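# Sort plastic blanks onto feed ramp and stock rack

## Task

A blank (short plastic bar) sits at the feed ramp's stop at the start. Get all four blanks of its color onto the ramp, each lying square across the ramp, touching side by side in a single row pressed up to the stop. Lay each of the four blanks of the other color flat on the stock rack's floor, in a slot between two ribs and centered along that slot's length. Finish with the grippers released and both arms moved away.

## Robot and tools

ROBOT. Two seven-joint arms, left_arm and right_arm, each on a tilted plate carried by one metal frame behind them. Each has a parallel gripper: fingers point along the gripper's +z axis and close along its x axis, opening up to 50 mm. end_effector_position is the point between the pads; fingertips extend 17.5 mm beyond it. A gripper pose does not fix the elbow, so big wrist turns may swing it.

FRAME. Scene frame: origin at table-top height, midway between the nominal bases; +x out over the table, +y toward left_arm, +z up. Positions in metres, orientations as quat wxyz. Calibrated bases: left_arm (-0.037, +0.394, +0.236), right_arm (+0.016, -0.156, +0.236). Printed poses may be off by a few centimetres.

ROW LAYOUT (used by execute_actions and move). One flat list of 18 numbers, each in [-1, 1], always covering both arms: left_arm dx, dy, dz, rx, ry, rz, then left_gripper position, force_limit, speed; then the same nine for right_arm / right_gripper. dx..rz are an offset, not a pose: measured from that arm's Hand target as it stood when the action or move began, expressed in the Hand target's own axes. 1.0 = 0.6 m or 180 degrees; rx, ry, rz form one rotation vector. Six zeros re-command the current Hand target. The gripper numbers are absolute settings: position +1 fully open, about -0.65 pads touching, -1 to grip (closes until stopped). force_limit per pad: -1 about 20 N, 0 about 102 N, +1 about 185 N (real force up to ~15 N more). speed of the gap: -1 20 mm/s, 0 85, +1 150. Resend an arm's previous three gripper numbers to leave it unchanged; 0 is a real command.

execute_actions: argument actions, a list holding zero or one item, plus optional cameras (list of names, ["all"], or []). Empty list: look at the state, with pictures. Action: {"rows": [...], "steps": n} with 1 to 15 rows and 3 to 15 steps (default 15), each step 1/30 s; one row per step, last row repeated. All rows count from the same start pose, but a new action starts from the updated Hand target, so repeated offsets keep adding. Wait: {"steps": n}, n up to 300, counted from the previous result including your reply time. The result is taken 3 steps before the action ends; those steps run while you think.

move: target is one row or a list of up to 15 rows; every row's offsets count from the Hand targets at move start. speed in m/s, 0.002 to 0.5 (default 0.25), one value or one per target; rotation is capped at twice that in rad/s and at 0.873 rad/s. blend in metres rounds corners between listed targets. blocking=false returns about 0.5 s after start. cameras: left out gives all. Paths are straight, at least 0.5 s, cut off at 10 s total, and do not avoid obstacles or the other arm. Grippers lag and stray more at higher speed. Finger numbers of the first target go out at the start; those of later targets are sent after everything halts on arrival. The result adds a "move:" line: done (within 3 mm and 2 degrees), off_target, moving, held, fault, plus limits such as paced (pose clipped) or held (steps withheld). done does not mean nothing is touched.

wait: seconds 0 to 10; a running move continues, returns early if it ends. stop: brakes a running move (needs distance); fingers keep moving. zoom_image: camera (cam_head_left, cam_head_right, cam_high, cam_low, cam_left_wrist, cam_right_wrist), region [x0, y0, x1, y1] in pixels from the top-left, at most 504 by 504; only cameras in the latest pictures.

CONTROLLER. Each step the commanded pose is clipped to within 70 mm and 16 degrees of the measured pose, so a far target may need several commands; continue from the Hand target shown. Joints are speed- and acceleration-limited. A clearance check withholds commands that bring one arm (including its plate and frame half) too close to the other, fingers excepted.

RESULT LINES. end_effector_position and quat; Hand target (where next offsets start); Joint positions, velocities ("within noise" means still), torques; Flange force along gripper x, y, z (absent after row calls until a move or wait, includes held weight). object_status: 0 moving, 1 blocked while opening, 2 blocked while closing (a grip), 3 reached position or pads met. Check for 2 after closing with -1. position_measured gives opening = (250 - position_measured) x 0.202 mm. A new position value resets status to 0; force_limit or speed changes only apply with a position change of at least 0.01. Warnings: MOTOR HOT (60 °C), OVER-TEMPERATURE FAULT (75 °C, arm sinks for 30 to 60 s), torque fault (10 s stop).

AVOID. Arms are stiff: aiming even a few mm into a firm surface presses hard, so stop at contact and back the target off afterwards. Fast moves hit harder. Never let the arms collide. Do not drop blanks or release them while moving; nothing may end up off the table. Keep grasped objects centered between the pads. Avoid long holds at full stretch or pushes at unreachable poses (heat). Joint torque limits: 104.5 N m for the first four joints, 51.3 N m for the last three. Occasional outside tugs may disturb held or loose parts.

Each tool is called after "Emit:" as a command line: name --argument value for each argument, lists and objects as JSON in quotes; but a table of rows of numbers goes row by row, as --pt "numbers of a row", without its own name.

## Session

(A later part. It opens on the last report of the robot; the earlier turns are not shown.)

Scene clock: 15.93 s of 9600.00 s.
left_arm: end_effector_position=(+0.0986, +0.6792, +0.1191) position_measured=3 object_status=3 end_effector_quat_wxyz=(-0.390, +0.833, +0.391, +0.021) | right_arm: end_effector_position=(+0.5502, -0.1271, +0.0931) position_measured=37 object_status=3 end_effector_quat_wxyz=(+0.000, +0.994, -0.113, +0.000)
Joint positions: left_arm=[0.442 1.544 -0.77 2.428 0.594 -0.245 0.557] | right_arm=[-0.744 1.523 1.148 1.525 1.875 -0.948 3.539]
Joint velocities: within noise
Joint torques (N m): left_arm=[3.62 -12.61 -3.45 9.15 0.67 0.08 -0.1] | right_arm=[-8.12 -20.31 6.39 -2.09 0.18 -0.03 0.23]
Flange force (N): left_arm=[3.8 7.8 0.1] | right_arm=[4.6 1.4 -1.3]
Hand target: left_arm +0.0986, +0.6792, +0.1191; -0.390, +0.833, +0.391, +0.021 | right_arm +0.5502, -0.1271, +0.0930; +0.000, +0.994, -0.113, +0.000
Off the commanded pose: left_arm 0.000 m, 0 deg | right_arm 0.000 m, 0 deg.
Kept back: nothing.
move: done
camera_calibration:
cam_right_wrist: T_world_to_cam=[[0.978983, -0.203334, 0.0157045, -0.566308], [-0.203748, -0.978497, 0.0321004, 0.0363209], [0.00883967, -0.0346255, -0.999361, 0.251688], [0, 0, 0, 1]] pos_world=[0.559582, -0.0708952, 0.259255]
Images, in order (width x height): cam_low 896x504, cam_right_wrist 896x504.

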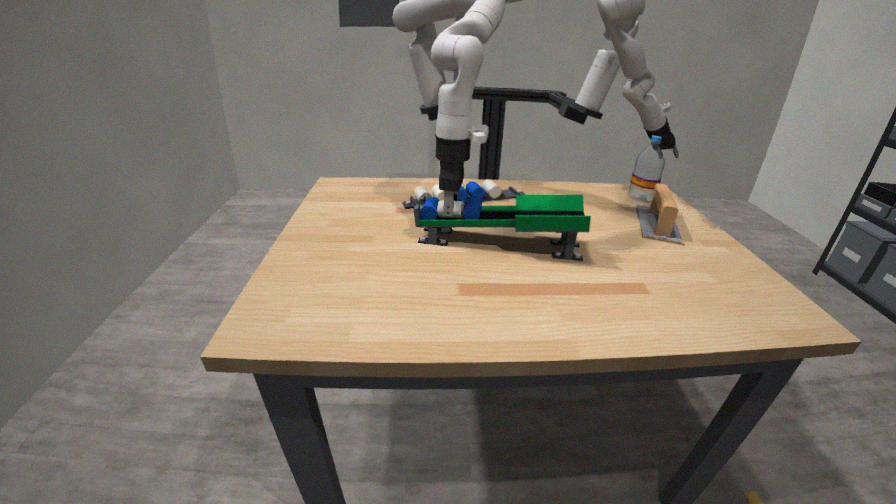

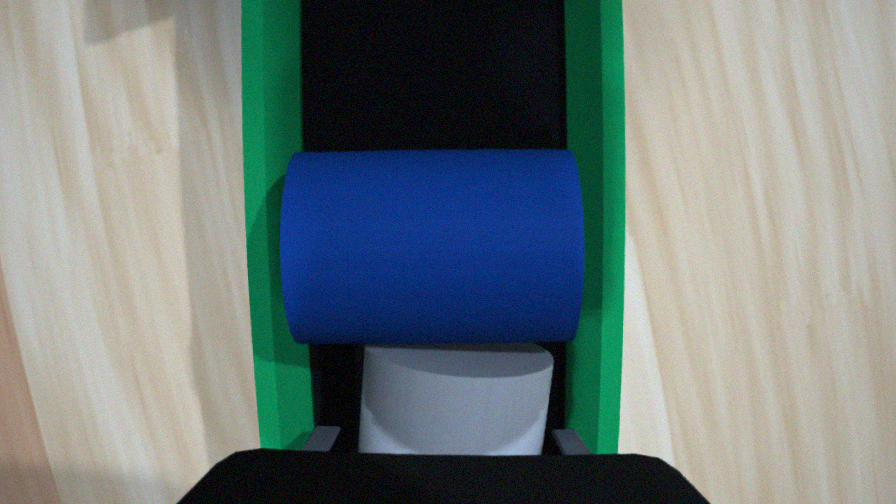

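Emit:
move --pt "0 0 0 0 0 0 1 -0.5 0 0.001 -0.005 0 0 0 0 0.77 -0.5 0" --pt "0 0 0 0 0 0 1 -0.5 0 0.001 -0.005 0 0 0 0 -1 -0.6 -0.8" --cameras '["cam_right_wrist","cam_low"]' --speed 0.05

Emit:
zoom_image --camera "cam_low" --region '[400, 130, 540, 250]'

Scene clock: 18.17 s of 9600.00 s.
left_arm: end_effector_position=(+0.0986, +0.6792, +0.1191) position_measured=3 object_status=3 end_effector_quat_wxyz=(-0.390, +0.833, +0.391, +0.021) | right_arm: end_effector_position=(+0.5514, -0.1243, +0.0930) position_measured=55 object_status=2 end_effector_quat_wxyz=(+0.000, +0.994, -0.113, +0.000)
Joint positions: left_arm=[0.442 1.544 -0.77 2.428 0.594 -0.245 0.557] | right_arm=[-0.747 1.526 1.149 1.518 1.877 -0.951 3.529]
Joint velocities: within noise
Joint torques (N m): left_arm=[3.6 -12.6 -3.47 9.17 0.67 0.05 -0.06] | right_arm=[-8.37 -20.56 6.39 -2.17 0.24 0.05 0.24]
Flange force (N): left_arm=[3.9 8.0 -0.1] | right_arm=[5.0 1.6 -0.9]
Hand target: left_arm +0.0986, +0.6792, +0.1191; -0.390, +0.833, +0.391, +0.021 | right_arm +0.5515, -0.1243, +0.0930; +0.000, +0.994, -0.113, +0.000
Off the commanded pose: left_arm 0.000 m, 0 deg | right_arm 0.000 m, 0 deg.
Kept back: nothing.
move: done
camera_calibration:
cam_right_wrist: T_world_to_cam=[[0.978985, -0.20333, 0.0156677, -0.566961], [-0.203743, -0.978497, 0.0321362, 0.0392923], [0.00879656, -0.0346531, -0.999361, 0.251727], [0, 0, 0, 1]] pos_world=[0.560837, -0.0681096, 0.259187]
Images, in order (width x height): cam_low 896x504, cam_right_wrist 896x504.

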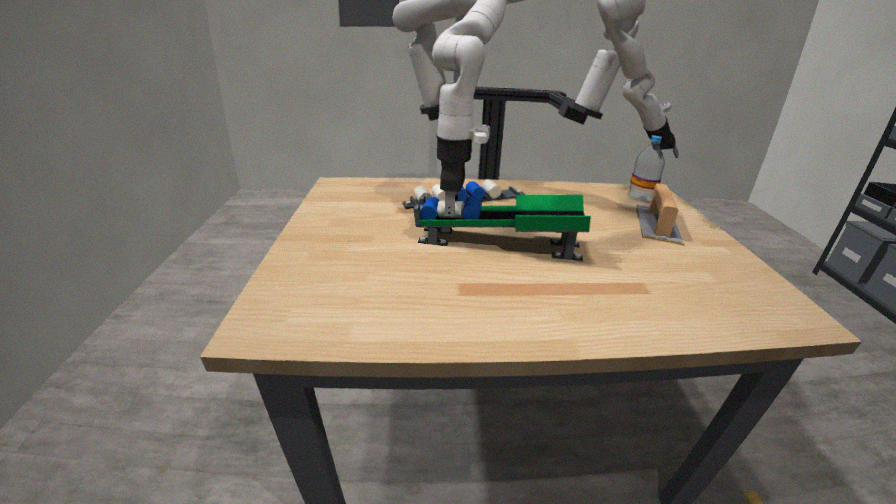

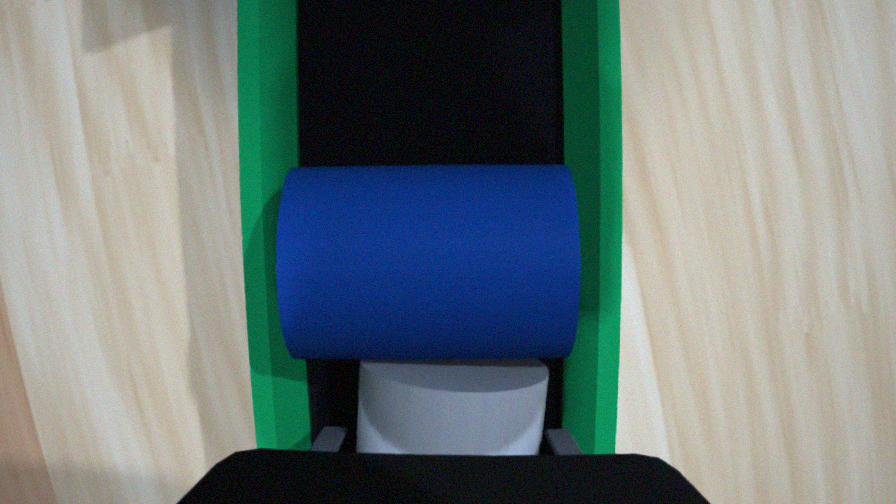

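Scaled by 3.600 from the camera's 896x504 image, which has a finer 1280x720 frame.

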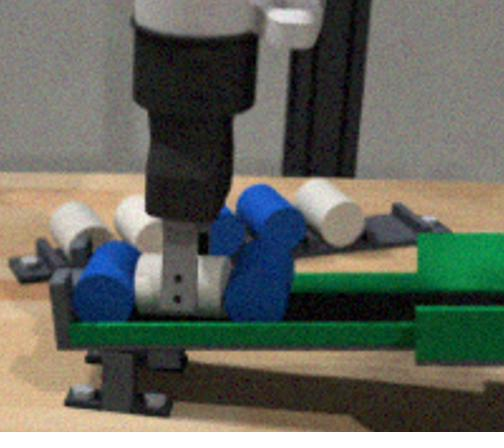

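Emit:
move --target '[0,0,0,0,0,0,1,-0.5,0,0,0,-0.2,0,0,0,-1,-0.6,-0.8]' --cameras '["cam_right_wrist","cam_low","cam_high"]' --speed 0.12

Emit:
zoom_image --camera "cam_low" --region '[400, 130, 540, 250]'

Scene clock: 19.77 s of 9600.00 s.
left_arm: end_effector_position=(+0.0986, +0.6792, +0.1191) position_measured=3 object_status=3 end_effector_quat_wxyz=(-0.390, +0.833, +0.391, +0.021) | right_arm: end_effector_position=(+0.5515, -0.1244, +0.2130) position_measured=55 object_status=2 end_effector_quat_wxyz=(+0.000, +0.994, -0.113, +0.000)
Joint positions: left_arm=[0.442 1.544 -0.77 2.428 0.594 -0.245 0.557] | right_arm=[-0.836 1.354 1.286 1.542 2.039 -1.116 3.458]
Joint velocities: within noise
Joint torques (N m): left_arm=[3.63 -12.63 -3.45 9.13 0.63 0.06 -0.05] | right_arm=[-8.12 -19.44 6.52 -3.61 0.3 0.19 0.22]
Flange force (N): left_arm=[3.9 7.8 0.0] | right_arm=[5.0 1.1 -1.5]
Hand target: left_arm +0.0986, +0.6792, +0.1191; -0.390, +0.833, +0.391, +0.021 | right_arm +0.5515, -0.1244, +0.2130; +0.000, +0.994, -0.113, +0.000
Off the commanded pose: left_arm 0.000 m, 0 deg | right_arm 0.000 m, 0 deg.
Kept back: nothing.
move: done
camera_calibration:
cam_right_wrist: T_world_to_cam=[[0.978972, -0.20339, 0.0156838, -0.56889], [-0.203803, -0.978484, 0.0321325, 0.0353819], [0.00881098, -0.0346532, -0.999361, 0.371571], [0, 0, 0, 1]] pos_world=[0.560865, -0.0682096, 0.379119]
Images, in order (width x height): cam_high 896x504, cam_low 896x504, cam_right_wrist 896x504.

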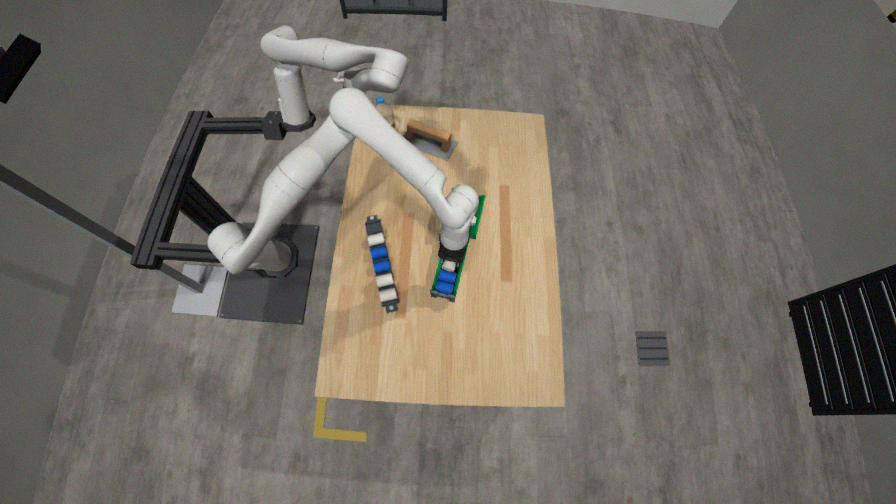

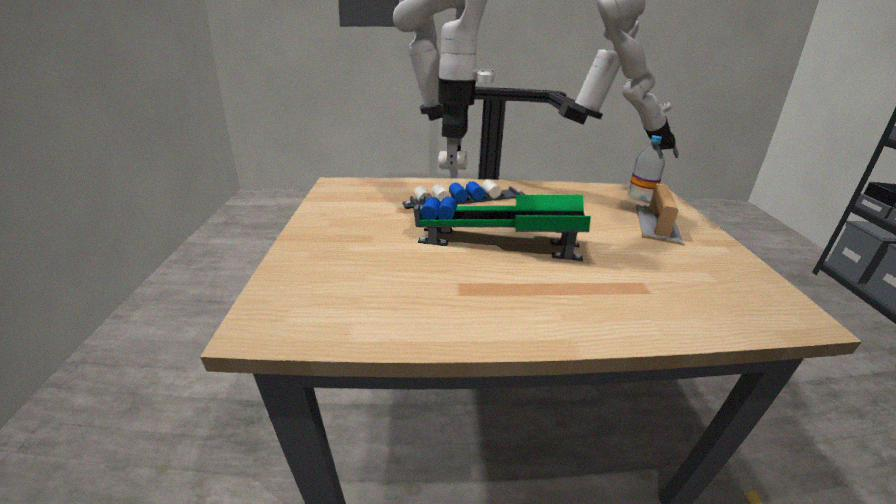

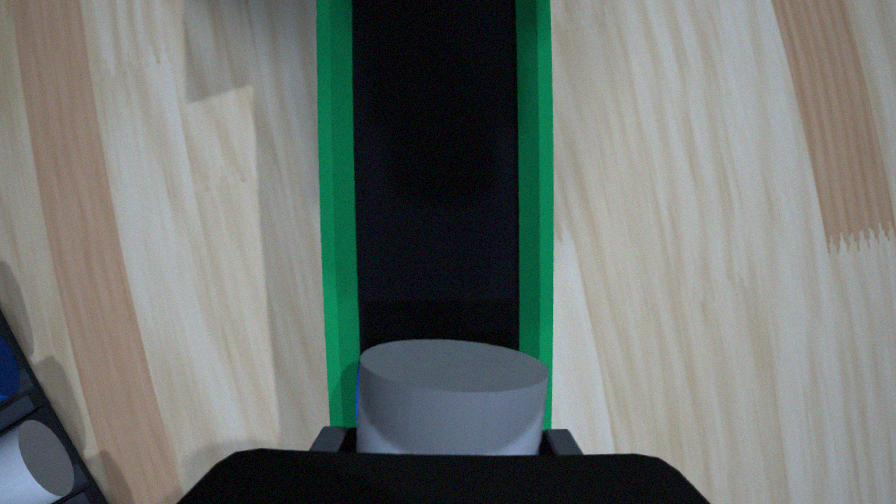

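Scaled by 3.600 from the camera's 896x504 image, which has a finer 1280x720 frame.

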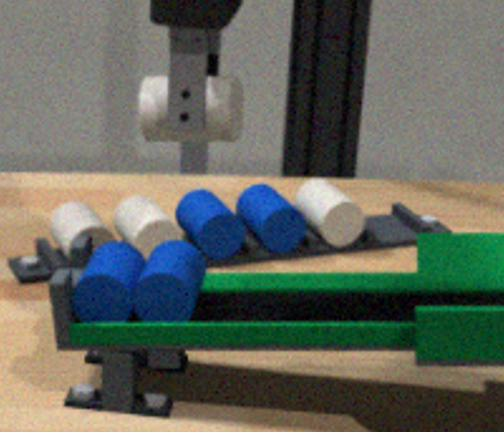

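Emit:
move --target '[0,0,0,0,0,0,1,-0.5,0,-0.545,-0.1862,0.105,0,0,0.327,-1,-0.6,-0.8]' --cameras '["cam_right_wrist","cam_low","cam_high","cam_head_left","cam_head_right"]'

Emit:
zoom_image --camera "cam_low" --region '[400, 120, 540, 240]'

Scene clock: 22.97 s of 9600.00 s.
left_arm: end_effector_position=(+0.0986, +0.6792, +0.1191) position_measured=3 object_status=3 end_effector_quat_wxyz=(-0.390, +0.833, +0.391, +0.021) | right_arm: end_effector_position=(+0.2581, +0.0580, +0.1502) position_measured=55 object_status=2 end_effector_quat_wxyz=(+0.000, +0.810, -0.587, +0.000)
Joint positions: left_arm=[0.442 1.544 -0.77 2.428 0.594 -0.245 0.557] | right_arm=[-1.627 1.534 1.092 2.13 1.608 -0.993 2.286]
Joint velocities: left_arm=[within noise] | right_arm=[-0.003 0 0 -0.004 0.003 0 -0.009]
Joint torques (N m): left_arm=[3.63 -12.64 -3.49 9.17 0.68 0.07 -0.09] | right_arm=[-4.01 -15.48 5.78 -0.11 0.24 0.18 0.31]
Flange force (N): left_arm=[3.8 7.8 0.2] | right_arm=[2.1 -4.2 -2.7]
Hand target: left_arm +0.0986, +0.6792, +0.1191; -0.390, +0.833, +0.391, +0.021 | right_arm +0.2580, +0.0581, +0.1502; +0.000, +0.810, -0.587, +0.000
Off the commanded pose: left_arm 0.000 m, 0 deg | right_arm 0.000 m, 0 deg.
Kept back: nothing.
move: done
camera_calibration:
cam_right_wrist: T_world_to_cam=[[0.332322, -0.943042, 0.0153056, -0.0337163], [-0.942817, -0.331714, 0.0326004, 0.309311], [-0.0256665, -0.0252642, -0.999351, 0.326145], [0, 0, 0, 1]] pos_world=[0.311199, 0.0790468, 0.316366]
Images, in order (width x height): cam_head_left 896x504, cam_head_right 896x504, cam_high 896x504, cam_low 896x504, cam_right_wrist 896x504.

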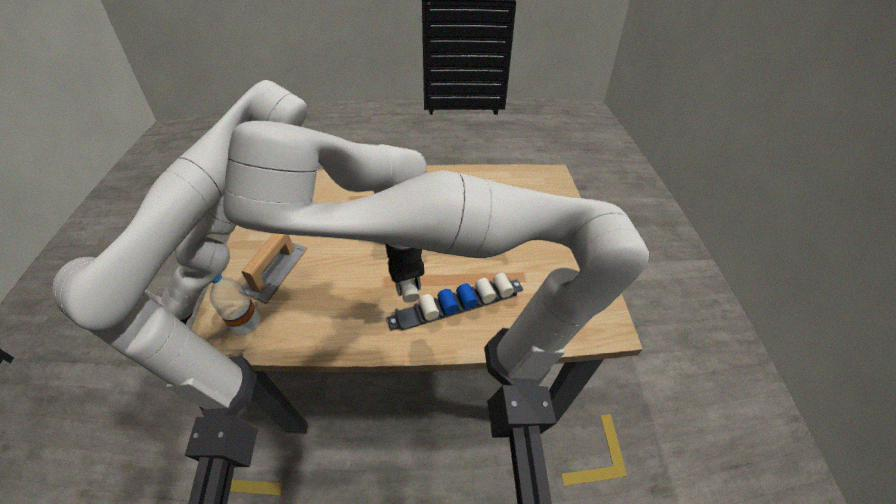

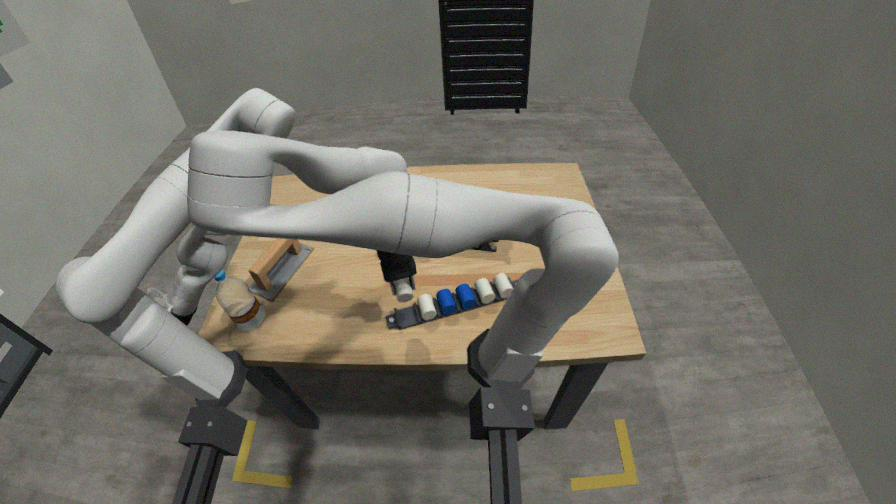

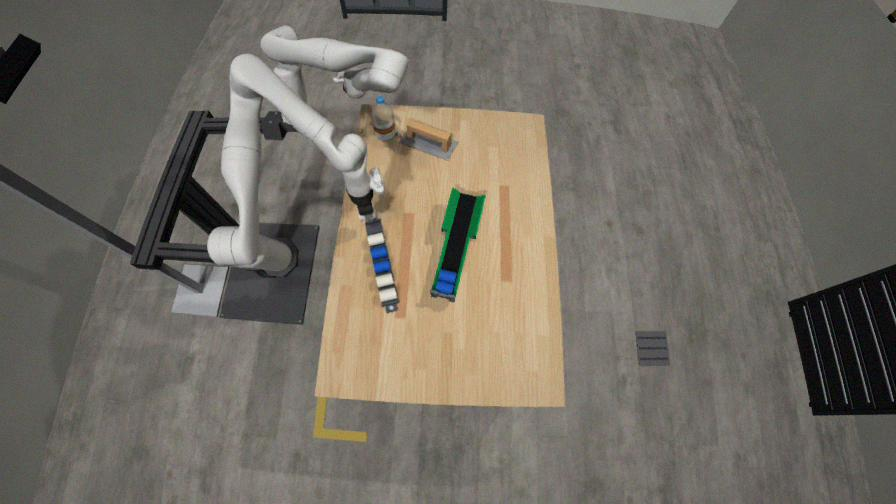

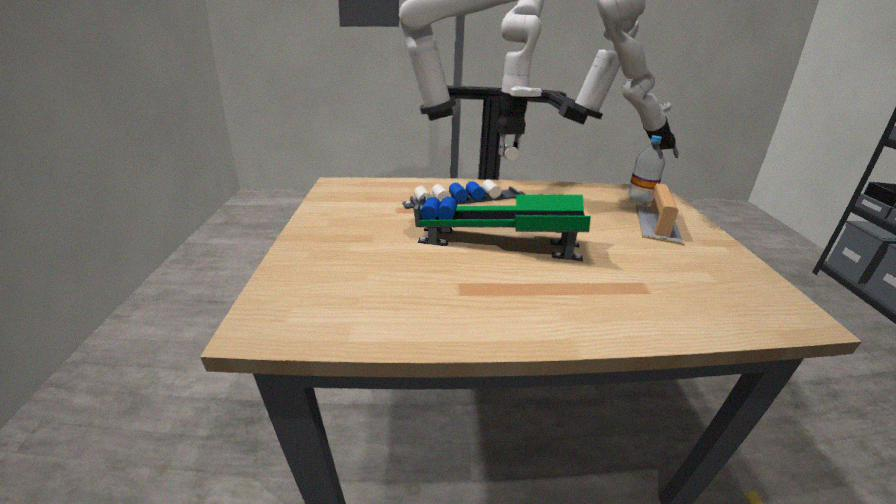

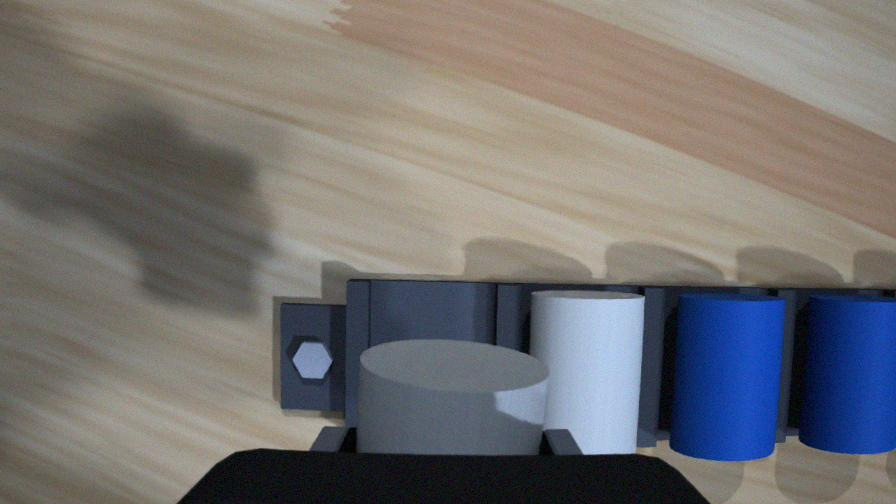

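Scaled by 3.600 from the camera's 896x504 image, which has a finer 1280x720 frame.

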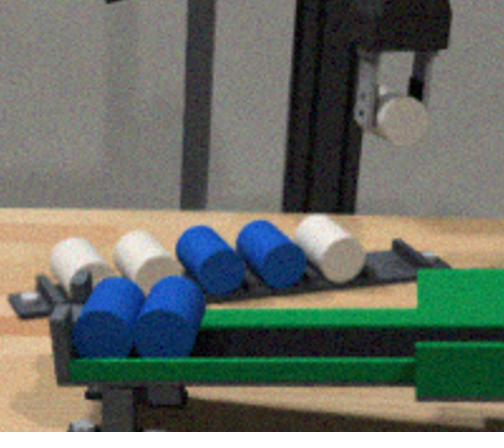

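Emit:
zoom_image --camera "cam_right_wrist" --region '[260, 240, 660, 460]'

Scaled by 1.260 from the camera's 896x504 image, which has a finer 1280x720 frame.

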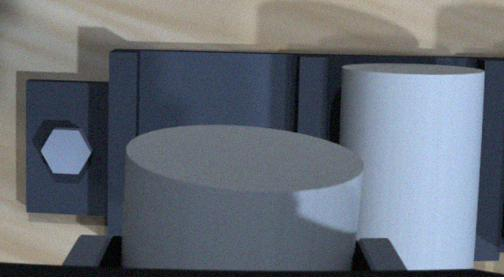

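Emit:
move --pt "0 0 0 0 0 0 1 -0.5 0 -0.0053 -0.0083 0.09 -0.0306 0 0 -1 -0.6 -0.8" --pt "0 0 0 0 0 0 1 -0.5 0 -0.0053 -0.0083 0.175 -0.0306 0 0 -1 -0.6 -0.8" --cameras '["cam_right_wrist","cam_low"]' --speed 0.12

Emit:
zoom_image --camera "cam_low" --region '[440, 150, 540, 230]'

Emit:
zoom_image --camera "cam_right_wrist" --region '[260, 200, 660, 460]'

Scene clock: 25.83 s of 9600.00 s.
left_arm: end_effector_position=(+0.0986, +0.6792, +0.1191) position_measured=3 object_status=3 end_effector_quat_wxyz=(-0.390, +0.833, +0.391, +0.021) | right_arm: end_effector_position=(+0.2618, +0.0628, +0.0453) position_measured=55 object_status=2 end_effector_quat_wxyz=(+0.039, +0.809, -0.586, -0.028)
Joint positions: left_arm=[0.442 1.544 -0.77 2.428 0.594 -0.245 0.557] | right_arm=[-1.496 1.732 0.946 1.948 1.503 -0.975 2.285]
Joint velocities: within noise
Joint torques (N m): left_arm=[3.6 -12.6 -3.44 9.08 0.65 0.04 -0.09] | right_arm=[-4.8 -17.28 5.96 1.29 0.36 -0.15 0.23]
Flange force (N): left_arm=[3.9 7.8 -0.3] | right_arm=[2.6 -4.4 -1.7]
Hand target: left_arm +0.0986, +0.6792, +0.1191; -0.390, +0.833, +0.391, +0.021 | right_arm +0.2618, +0.0627, +0.0452; +0.039, +0.809, -0.586, -0.028
Off the commanded pose: left_arm 0.000 m, 0 deg | right_arm 0.000 m, 0 deg.
Kept back: nothing.
move: done
camera_calibration:
cam_right_wrist: T_world_to_cam=[[0.333591, -0.942627, 0.013087, -0.0291187], [-0.935455, -0.32927, 0.128477, 0.311315], [-0.116796, -0.055101, -0.991626, 0.246877], [0, 0, 0, 1]] pos_world=[0.329769, 0.0886617, 0.205194]
Images, in order (width x height): cam_low 896x504, cam_right_wrist 896x504.

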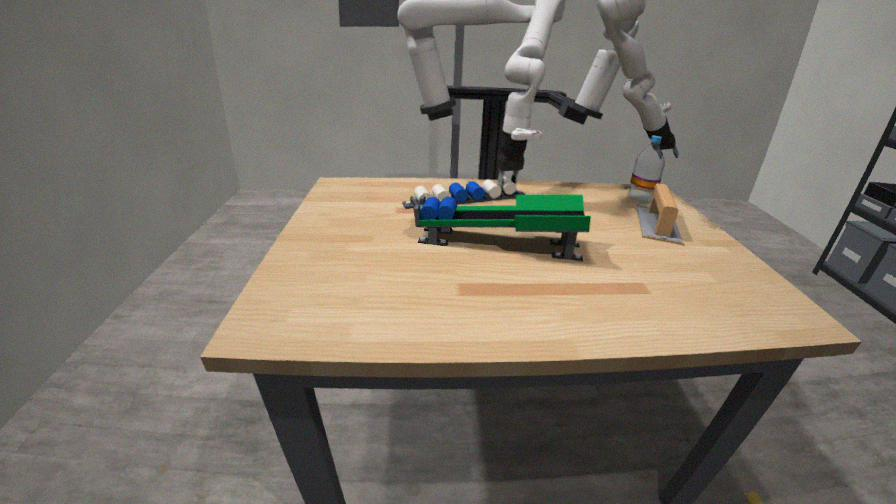

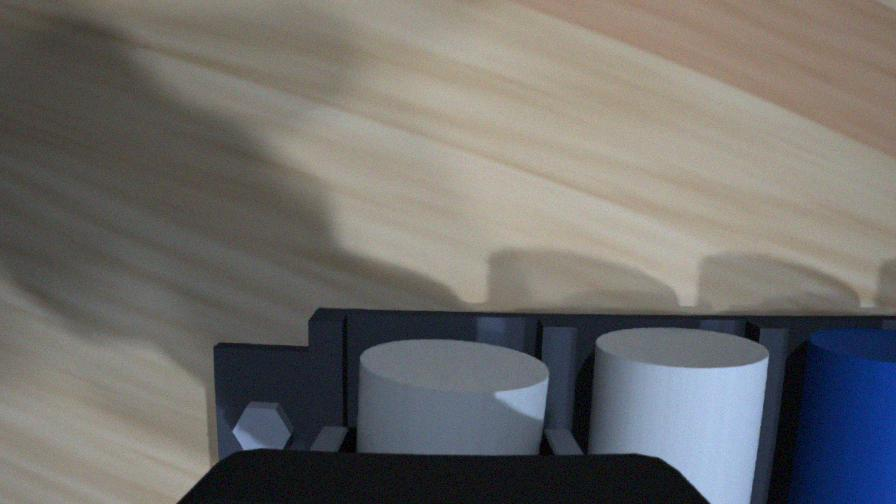

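Scaled by 5.040 from the camera's 896x504 image, which has a finer 1280x720 frame.

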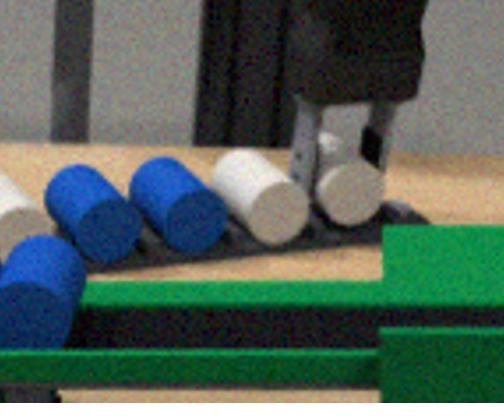

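Scaled by 1.260 from the camera's 896x504 image, which has a finer 1280x720 frame.

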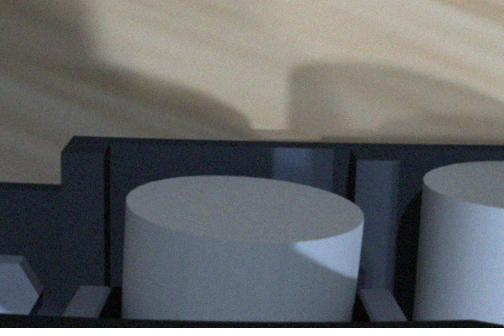

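Emit:
move --target '[0,0,0,0,0,0,1,-0.5,0,-0.0004,-0.0008,0.0083,0,0,0,-1,-0.6,-0.8]' --cameras '["cam_right_wrist"]' --speed 0.03

Emit:
zoom_image --camera "cam_right_wrist" --region '[260, 200, 660, 460]'

Scene clock: 27.03 s of 9600.00 s.
left_arm: end_effector_position=(+0.0986, +0.6792, +0.1191) position_measured=3 object_status=3 end_effector_quat_wxyz=(-0.390, +0.833, +0.391, +0.021) | right_arm: end_effector_position=(+0.2617, +0.0630, +0.0403) position_measured=55 object_status=2 end_effector_quat_wxyz=(+0.039, +0.809, -0.586, -0.029)
Joint positions: left_arm=[0.442 1.544 -0.77 2.428 0.594 -0.245 0.557] | right_arm=[-1.494 1.741 0.94 1.942 1.493 -0.971 2.287]
Joint velocities: within noise
Joint torques (N m): left_arm=[3.61 -12.62 -3.47 9.07 0.69 0.04 -0.07] | right_arm=[-4.75 -17.43 5.76 1.47 0.48 -0.14 0.27]
Flange force (N): left_arm=[3.8 7.7 -0.1] | right_arm=[2.4 -4.7 -1.5]
Hand target: left_arm +0.0986, +0.6792, +0.1191; -0.390, +0.833, +0.391, +0.021 | right_arm +0.2617, +0.0630, +0.0402; +0.039, +0.809, -0.586, -0.029
Off the commanded pose: left_arm 0.000 m, 0 deg | right_arm 0.000 m, 0 deg.
Kept back: nothing.
move: done
camera_calibration:
cam_right_wrist: T_world_to_cam=[[0.333561, -0.942638, 0.0130856, -0.0288114], [-0.935459, -0.329237, 0.128526, 0.311948], [-0.116845, -0.0551123, -0.99162, 0.241884], [0, 0, 0, 1]] pos_world=[0.329688, 0.0888769, 0.200141]
Images, in order (width x height): cam_right_wrist 896x504.

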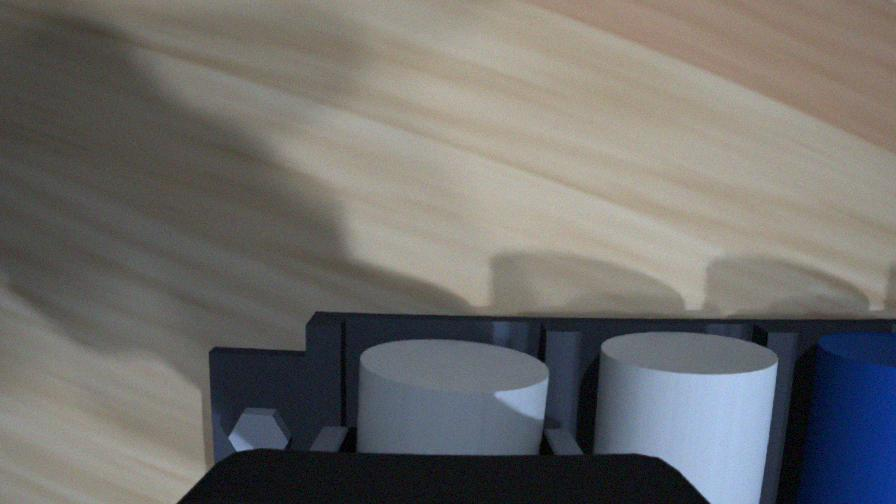

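Scaled by 1.260 from the camera's 896x504 image, which has a finer 1280x720 frame.

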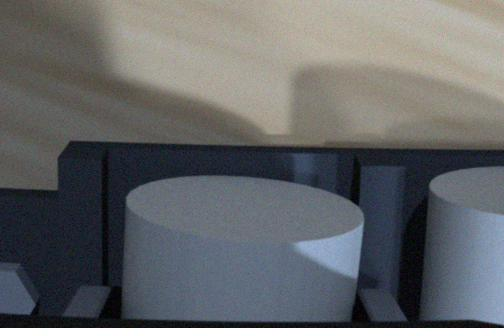

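Emit:
move --target '[0,0,0,0,0,0,1,-0.5,0,0,-0.0037,0.003,-0.0083,0,0,-1,-0.6,-0.8]' --cameras '["cam_right_wrist","cam_low"]' --speed 0.03

Emit:
zoom_image --camera "cam_right_wrist" --region '[260, 200, 800, 460]'

Emit:
zoom_image --camera "cam_low" --region '[440, 150, 540, 230]'

Scene clock: 28.00 s of 9600.00 s.
left_arm: end_effector_position=(+0.0986, +0.6792, +0.1191) position_measured=3 object_status=3 end_effector_quat_wxyz=(-0.390, +0.833, +0.391, +0.021) | right_arm: end_effector_position=(+0.2637, +0.0636, +0.0383) position_measured=55 object_status=2 end_effector_quat_wxyz=(+0.049, +0.808, -0.586, -0.036)
Joint positions: left_arm=[0.442 1.544 -0.77 2.428 0.594 -0.245 0.557] | right_arm=[-1.472 1.745 0.946 1.908 1.532 -0.989 2.26]
Joint velocities: left_arm=[within noise] | right_arm=[0.002 0.001 0.001 -0.004 0.005 -0.003 -0.004]
Joint torques (N m): left_arm=[3.56 -12.66 -3.48 9.14 0.67 0.05 -0.05] | right_arm=[-2.67 -6.81 -1.7 -1.28 -0.54 0.38 0.4]
Flange force (N): left_arm=[3.8 8.1 -0.2] | right_arm=[4.2 0.6 -37.4]
Hand target: left_arm +0.0986, +0.6792, +0.1191; -0.390, +0.833, +0.391, +0.021 | right_arm +0.2636, +0.0636, +0.0382; +0.049, +0.808, -0.586, -0.036
Off the commanded pose: left_arm 0.000 m, 0 deg | right_arm 0.000 m, 0 deg.
Kept back: nothing.
move: done
camera_calibration:
cam_right_wrist: T_world_to_cam=[[0.333938, -0.942513, 0.0124304, -0.0289008], [-0.931984, -0.328177, 0.15397, 0.312344], [-0.141039, -0.0630013, -0.987997, 0.246915], [0, 0, 0, 1]] pos_world=[0.335575, 0.0908207, 0.19622]
Images, in order (width x height): cam_low 896x504, cam_right_wrist 896x504.

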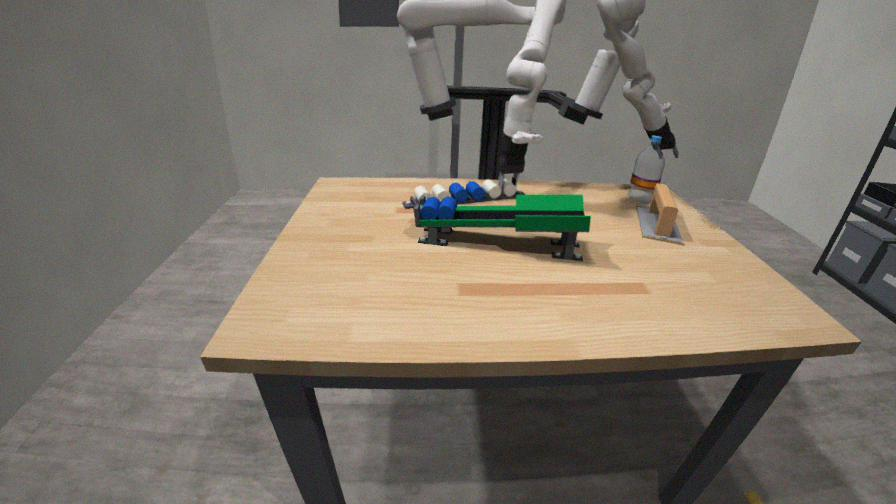

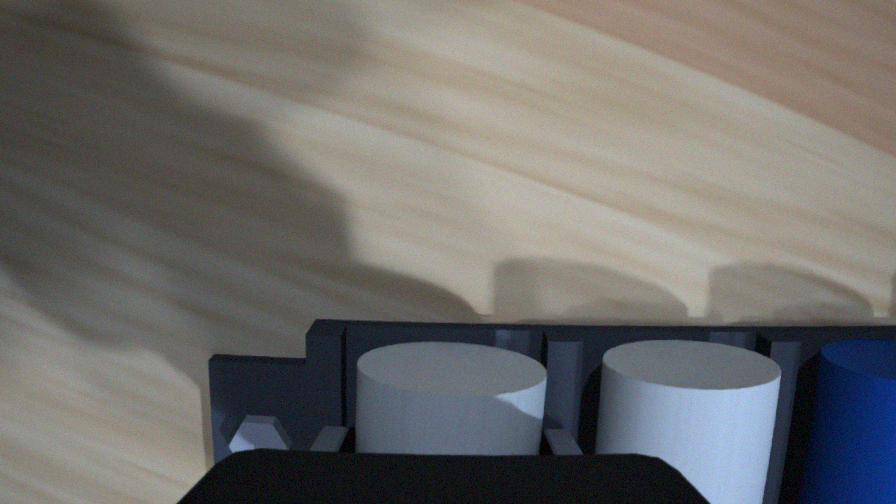

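Region (260, 200, 800, 460) is 540x260 pixels. A region can be at most 504 by 504 pixels.

Scaled by 5.040 from the camera's 896x504 image, which has a finer 1280x720 frame.

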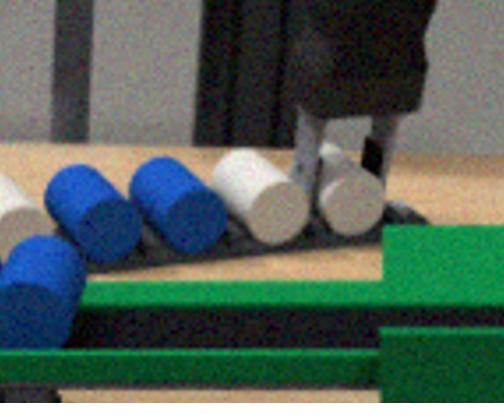

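Emit:
move --pt "0 0 0 0 0 0 1 -0.5 0 0 -0.001 -0.0015 0 0 0 -1 -0.6 -0.8" --pt "0 0 0 0 0 0 1 -0.5 0 0 -0.001 -0.0015 0 0 0 0.8 -0.6 -1" --cameras '["cam_right_wrist"]' --speed 0.03

Scene clock: 30.33 s of 9600.00 s.
left_arm: end_effector_position=(+0.0986, +0.6792, +0.1191) position_measured=3 object_status=3 end_effector_quat_wxyz=(-0.390, +0.833, +0.391, +0.021) | right_arm: end_effector_position=(+0.2643, +0.0638, +0.0390) position_measured=32 object_status=3 end_effector_quat_wxyz=(+0.049, +0.808, -0.586, -0.036)
Joint positions: left_arm=[0.442 1.544 -0.77 2.428 0.594 -0.245 0.557] | right_arm=[-1.471 1.744 0.948 1.907 1.535 -0.99 2.258]
Joint velocities: within noise
Joint torques (N m): left_arm=[3.63 -12.71 -3.48 9.18 0.66 0.01 -0.08] | right_arm=[-4.84 -17.21 5.65 1.26 0.46 -0.18 0.25]
Flange force (N): left_arm=[3.8 8.3 0.0] | right_arm=[2.4 -4.5 -2.8]
Hand target: left_arm +0.0986, +0.6792, +0.1191; -0.390, +0.833, +0.391, +0.021 | right_arm +0.2643, +0.0638, +0.0390; +0.049, +0.808, -0.586, -0.036
Off the commanded pose: left_arm 0.000 m, 0 deg | right_arm 0.000 m, 0 deg.
Kept back: nothing.
move: done
camera_calibration:
cam_right_wrist: T_world_to_cam=[[0.333923, -0.942518, 0.0124575, -0.0289468], [-0.931939, -0.328135, 0.15433, 0.312827], [-0.141371, -0.0631438, -0.987941, 0.247877], [0, 0, 0, 1]] pos_world=[0.336244, 0.0910184, 0.19697]
Images, in order (width x height): cam_right_wrist 896x504.

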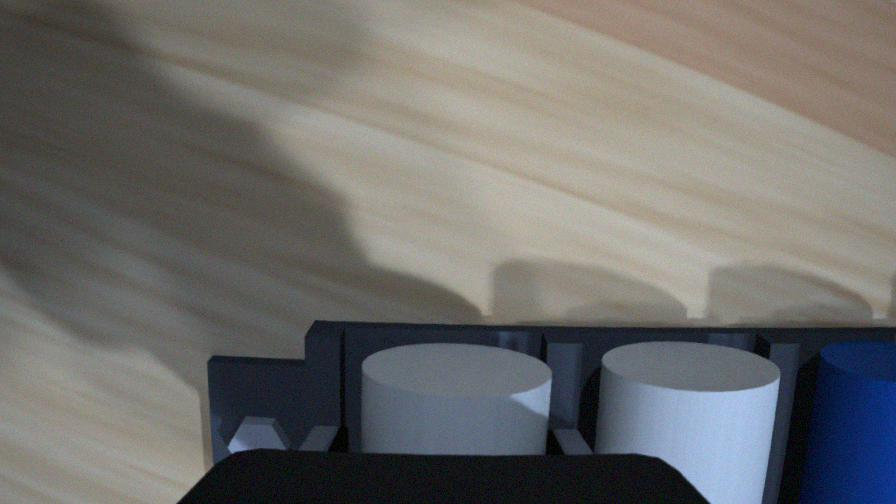

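Emit:
move --pt "0 0 0 0 0 0 1 -0.5 0 0 0.0144 -0.1175 0 0 0 0.8 -0.6 -1" --pt "0 0 0 0 0 0 1 -0.5 0 0.177 0.0153 -0.1175 0.0389 0 0 0.8 -0.6 -1" --cameras '["cam_right_wrist","cam_low","cam_high"]' --speed 0.15

Emit:
zoom_image --camera "cam_right_wrist" --region '[0, 200, 500, 460]'

Scene clock: 33.03 s of 9600.00 s.
left_arm: end_effector_position=(+0.0986, +0.6792, +0.1191) position_measured=3 object_status=3 end_effector_quat_wxyz=(-0.390, +0.833, +0.391, +0.021) | right_arm: end_effector_position=(+0.2969, -0.0373, +0.1101) position_measured=32 object_status=3 end_effector_quat_wxyz=(+0.000, +0.810, -0.587, +0.000)
Joint positions: left_arm=[0.442 1.544 -0.77 2.428 0.594 -0.245 0.557] | right_arm=[-1.361 1.606 1.082 2.236 1.398 -0.975 2.74]
Joint velocities: left_arm=[within noise] | right_arm=[0.003 0 0 0.004 -0.007 -0.002 0.009]
Joint torques (N m): left_arm=[3.56 -12.58 -3.49 9.15 0.68 0.07 -0.08] | right_arm=[-5.14 -14.57 5.14 1.54 0.25 0.13 -0.05]
Flange force (N): left_arm=[3.8 7.9 -0.2] | right_arm=[5.9 -3.2 -2.1]
Hand target: left_arm +0.0986, +0.6792, +0.1191; -0.390, +0.833, +0.391, +0.021 | right_arm +0.2969, -0.0373, +0.1101; +0.000, +0.810, -0.587, +0.000
Off the commanded pose: left_arm 0.000 m, 0 deg | right_arm 0.000 m, 0 deg.
Kept back: nothing.
move: done
camera_calibration:
cam_right_wrist: T_world_to_cam=[[0.332262, -0.94306, 0.0154683, -0.135839], [-0.942832, -0.331642, 0.0328886, 0.315504], [-0.025886, -0.0255116, -0.999339, 0.284649], [0, 0, 0, 1]] pos_world=[0.34997, -0.0162075, 0.276186]
Images, in order (width x height): cam_high 896x504, cam_low 896x504, cam_right_wrist 896x504.

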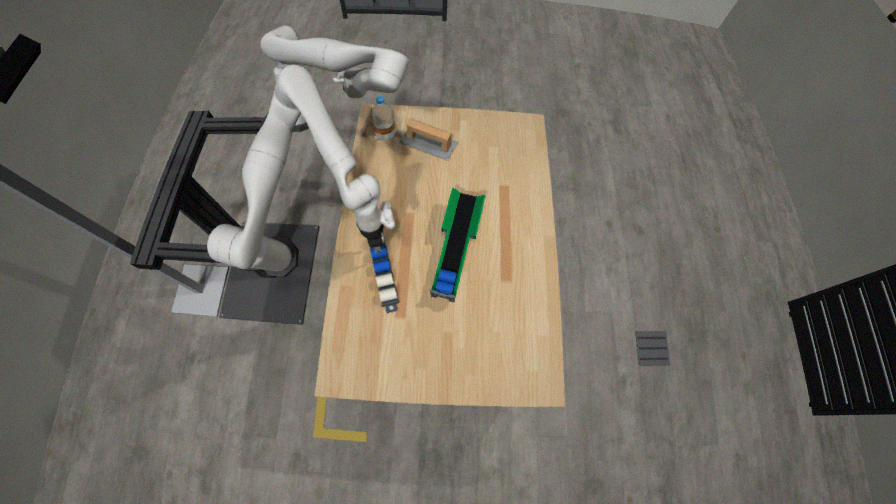

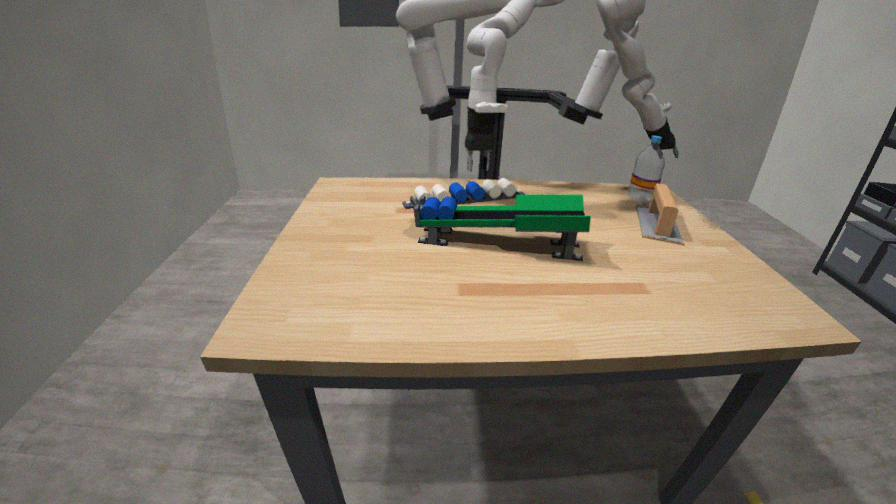

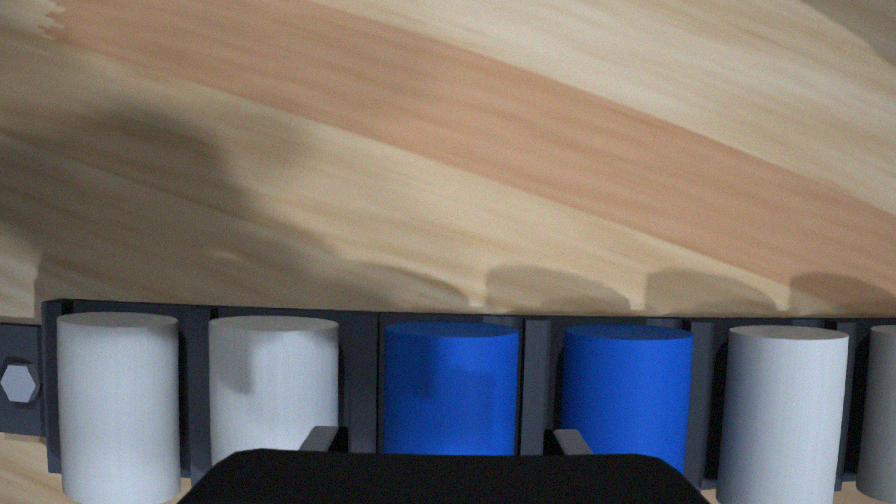

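Scaled by 1.008 from the camera's 896x504 image, which has a finer 1280x720 frame.

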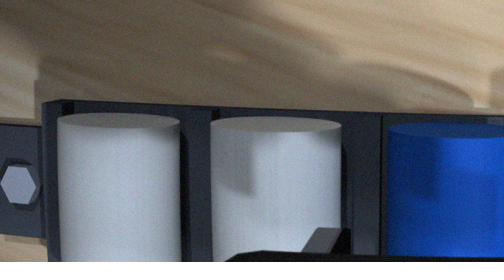

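Emit:
move --pt "0 0 0 0 0 0 1 -0.5 0 0.0042 0.0008 0.1185 0 0 0 0.8 -0.6 -1" --pt "0 0 0 0 0 0 1 -0.5 0 0.0042 0.0008 0.1185 0 0 0 -1 -0.6 -0.8" --cameras '["cam_right_wrist","cam_low"]' --speed 0.1

Emit:
zoom_image --camera "cam_low" --region '[440, 150, 540, 230]'

Scene clock: 35.57 s of 9600.00 s.
left_arm: end_effector_position=(+0.0986, +0.6792, +0.1191) position_measured=3 object_status=3 end_effector_quat_wxyz=(-0.390, +0.833, +0.391, +0.021) | right_arm: end_effector_position=(+0.2972, -0.0398, +0.0390) position_measured=57 object_status=2 end_effector_quat_wxyz=(+0.000, +0.810, -0.587, +0.000)
Joint positions: left_arm=[0.442 1.544 -0.77 2.428 0.594 -0.245 0.557] | right_arm=[-1.315 1.766 0.972 2.171 1.197 -0.966 2.814]
Joint velocities: within noise
Joint torques (N m): left_arm=[3.55 -12.62 -3.49 9.1 0.63 0.05 -0.06] | right_arm=[-5.11 -14.92 5.08 3.01 0.21 0.14 0.26]
Flange force (N): left_arm=[3.7 8.0 -0.3] | right_arm=[4.4 -4.5 -2.7]
Hand target: left_arm +0.0986, +0.6792, +0.1191; -0.390, +0.833, +0.391, +0.021 | right_arm +0.2972, -0.0398, +0.0390; +0.000, +0.810, -0.587, +0.000
Off the commanded pose: left_arm 0.000 m, 0 deg | right_arm 0.000 m, 0 deg.
Kept back: nothing.
move: done
camera_calibration:
cam_right_wrist: T_world_to_cam=[[0.332191, -0.943088, 0.0153207, -0.137223], [-0.942859, -0.331578, 0.0327662, 0.317305], [-0.0258213, -0.0253299, -0.999346, 0.213509], [0, 0, 0, 1]] pos_world=[0.350271, -0.0187936, 0.205074]
Images, in order (width x height): cam_low 896x504, cam_right_wrist 896x504.

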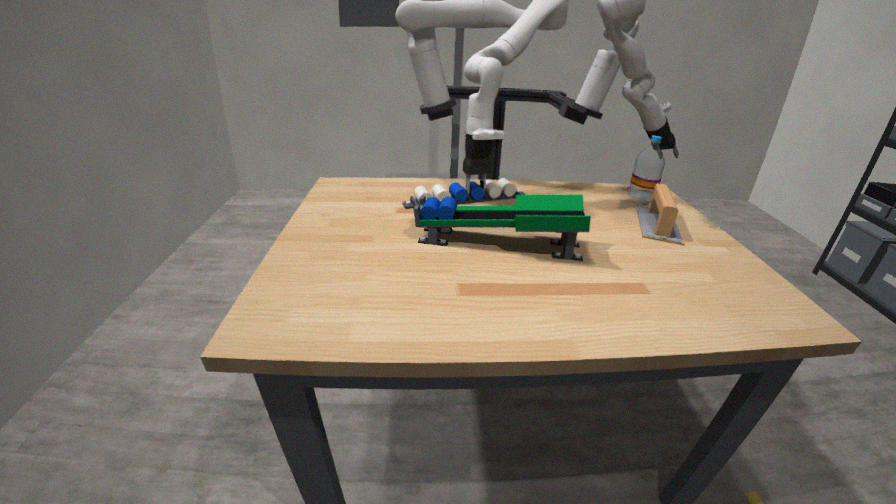

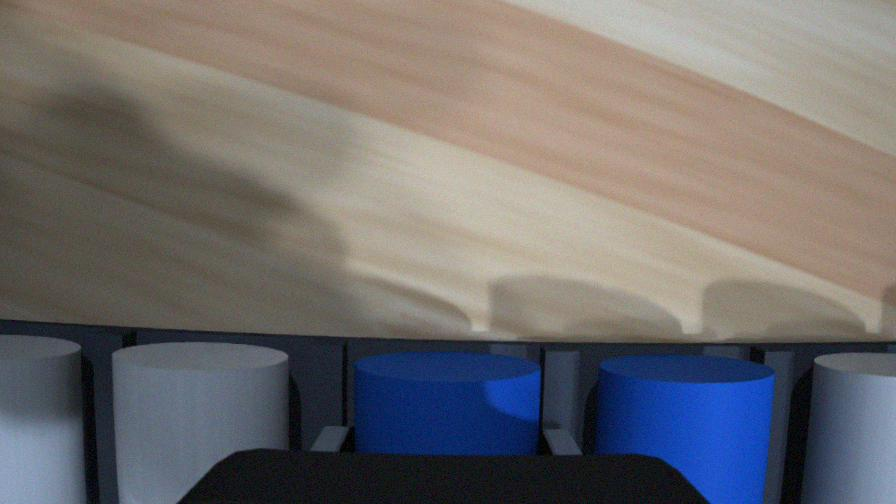

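Scaled by 5.040 from the camera's 896x504 image, which has a finer 1280x720 frame.

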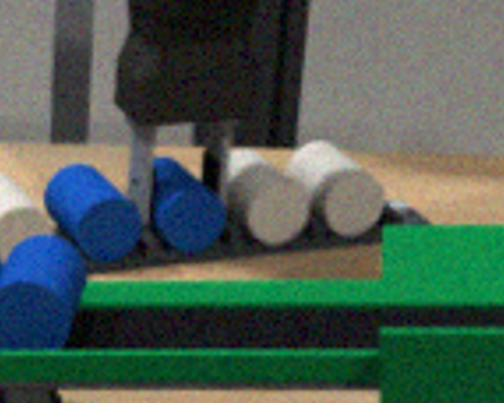

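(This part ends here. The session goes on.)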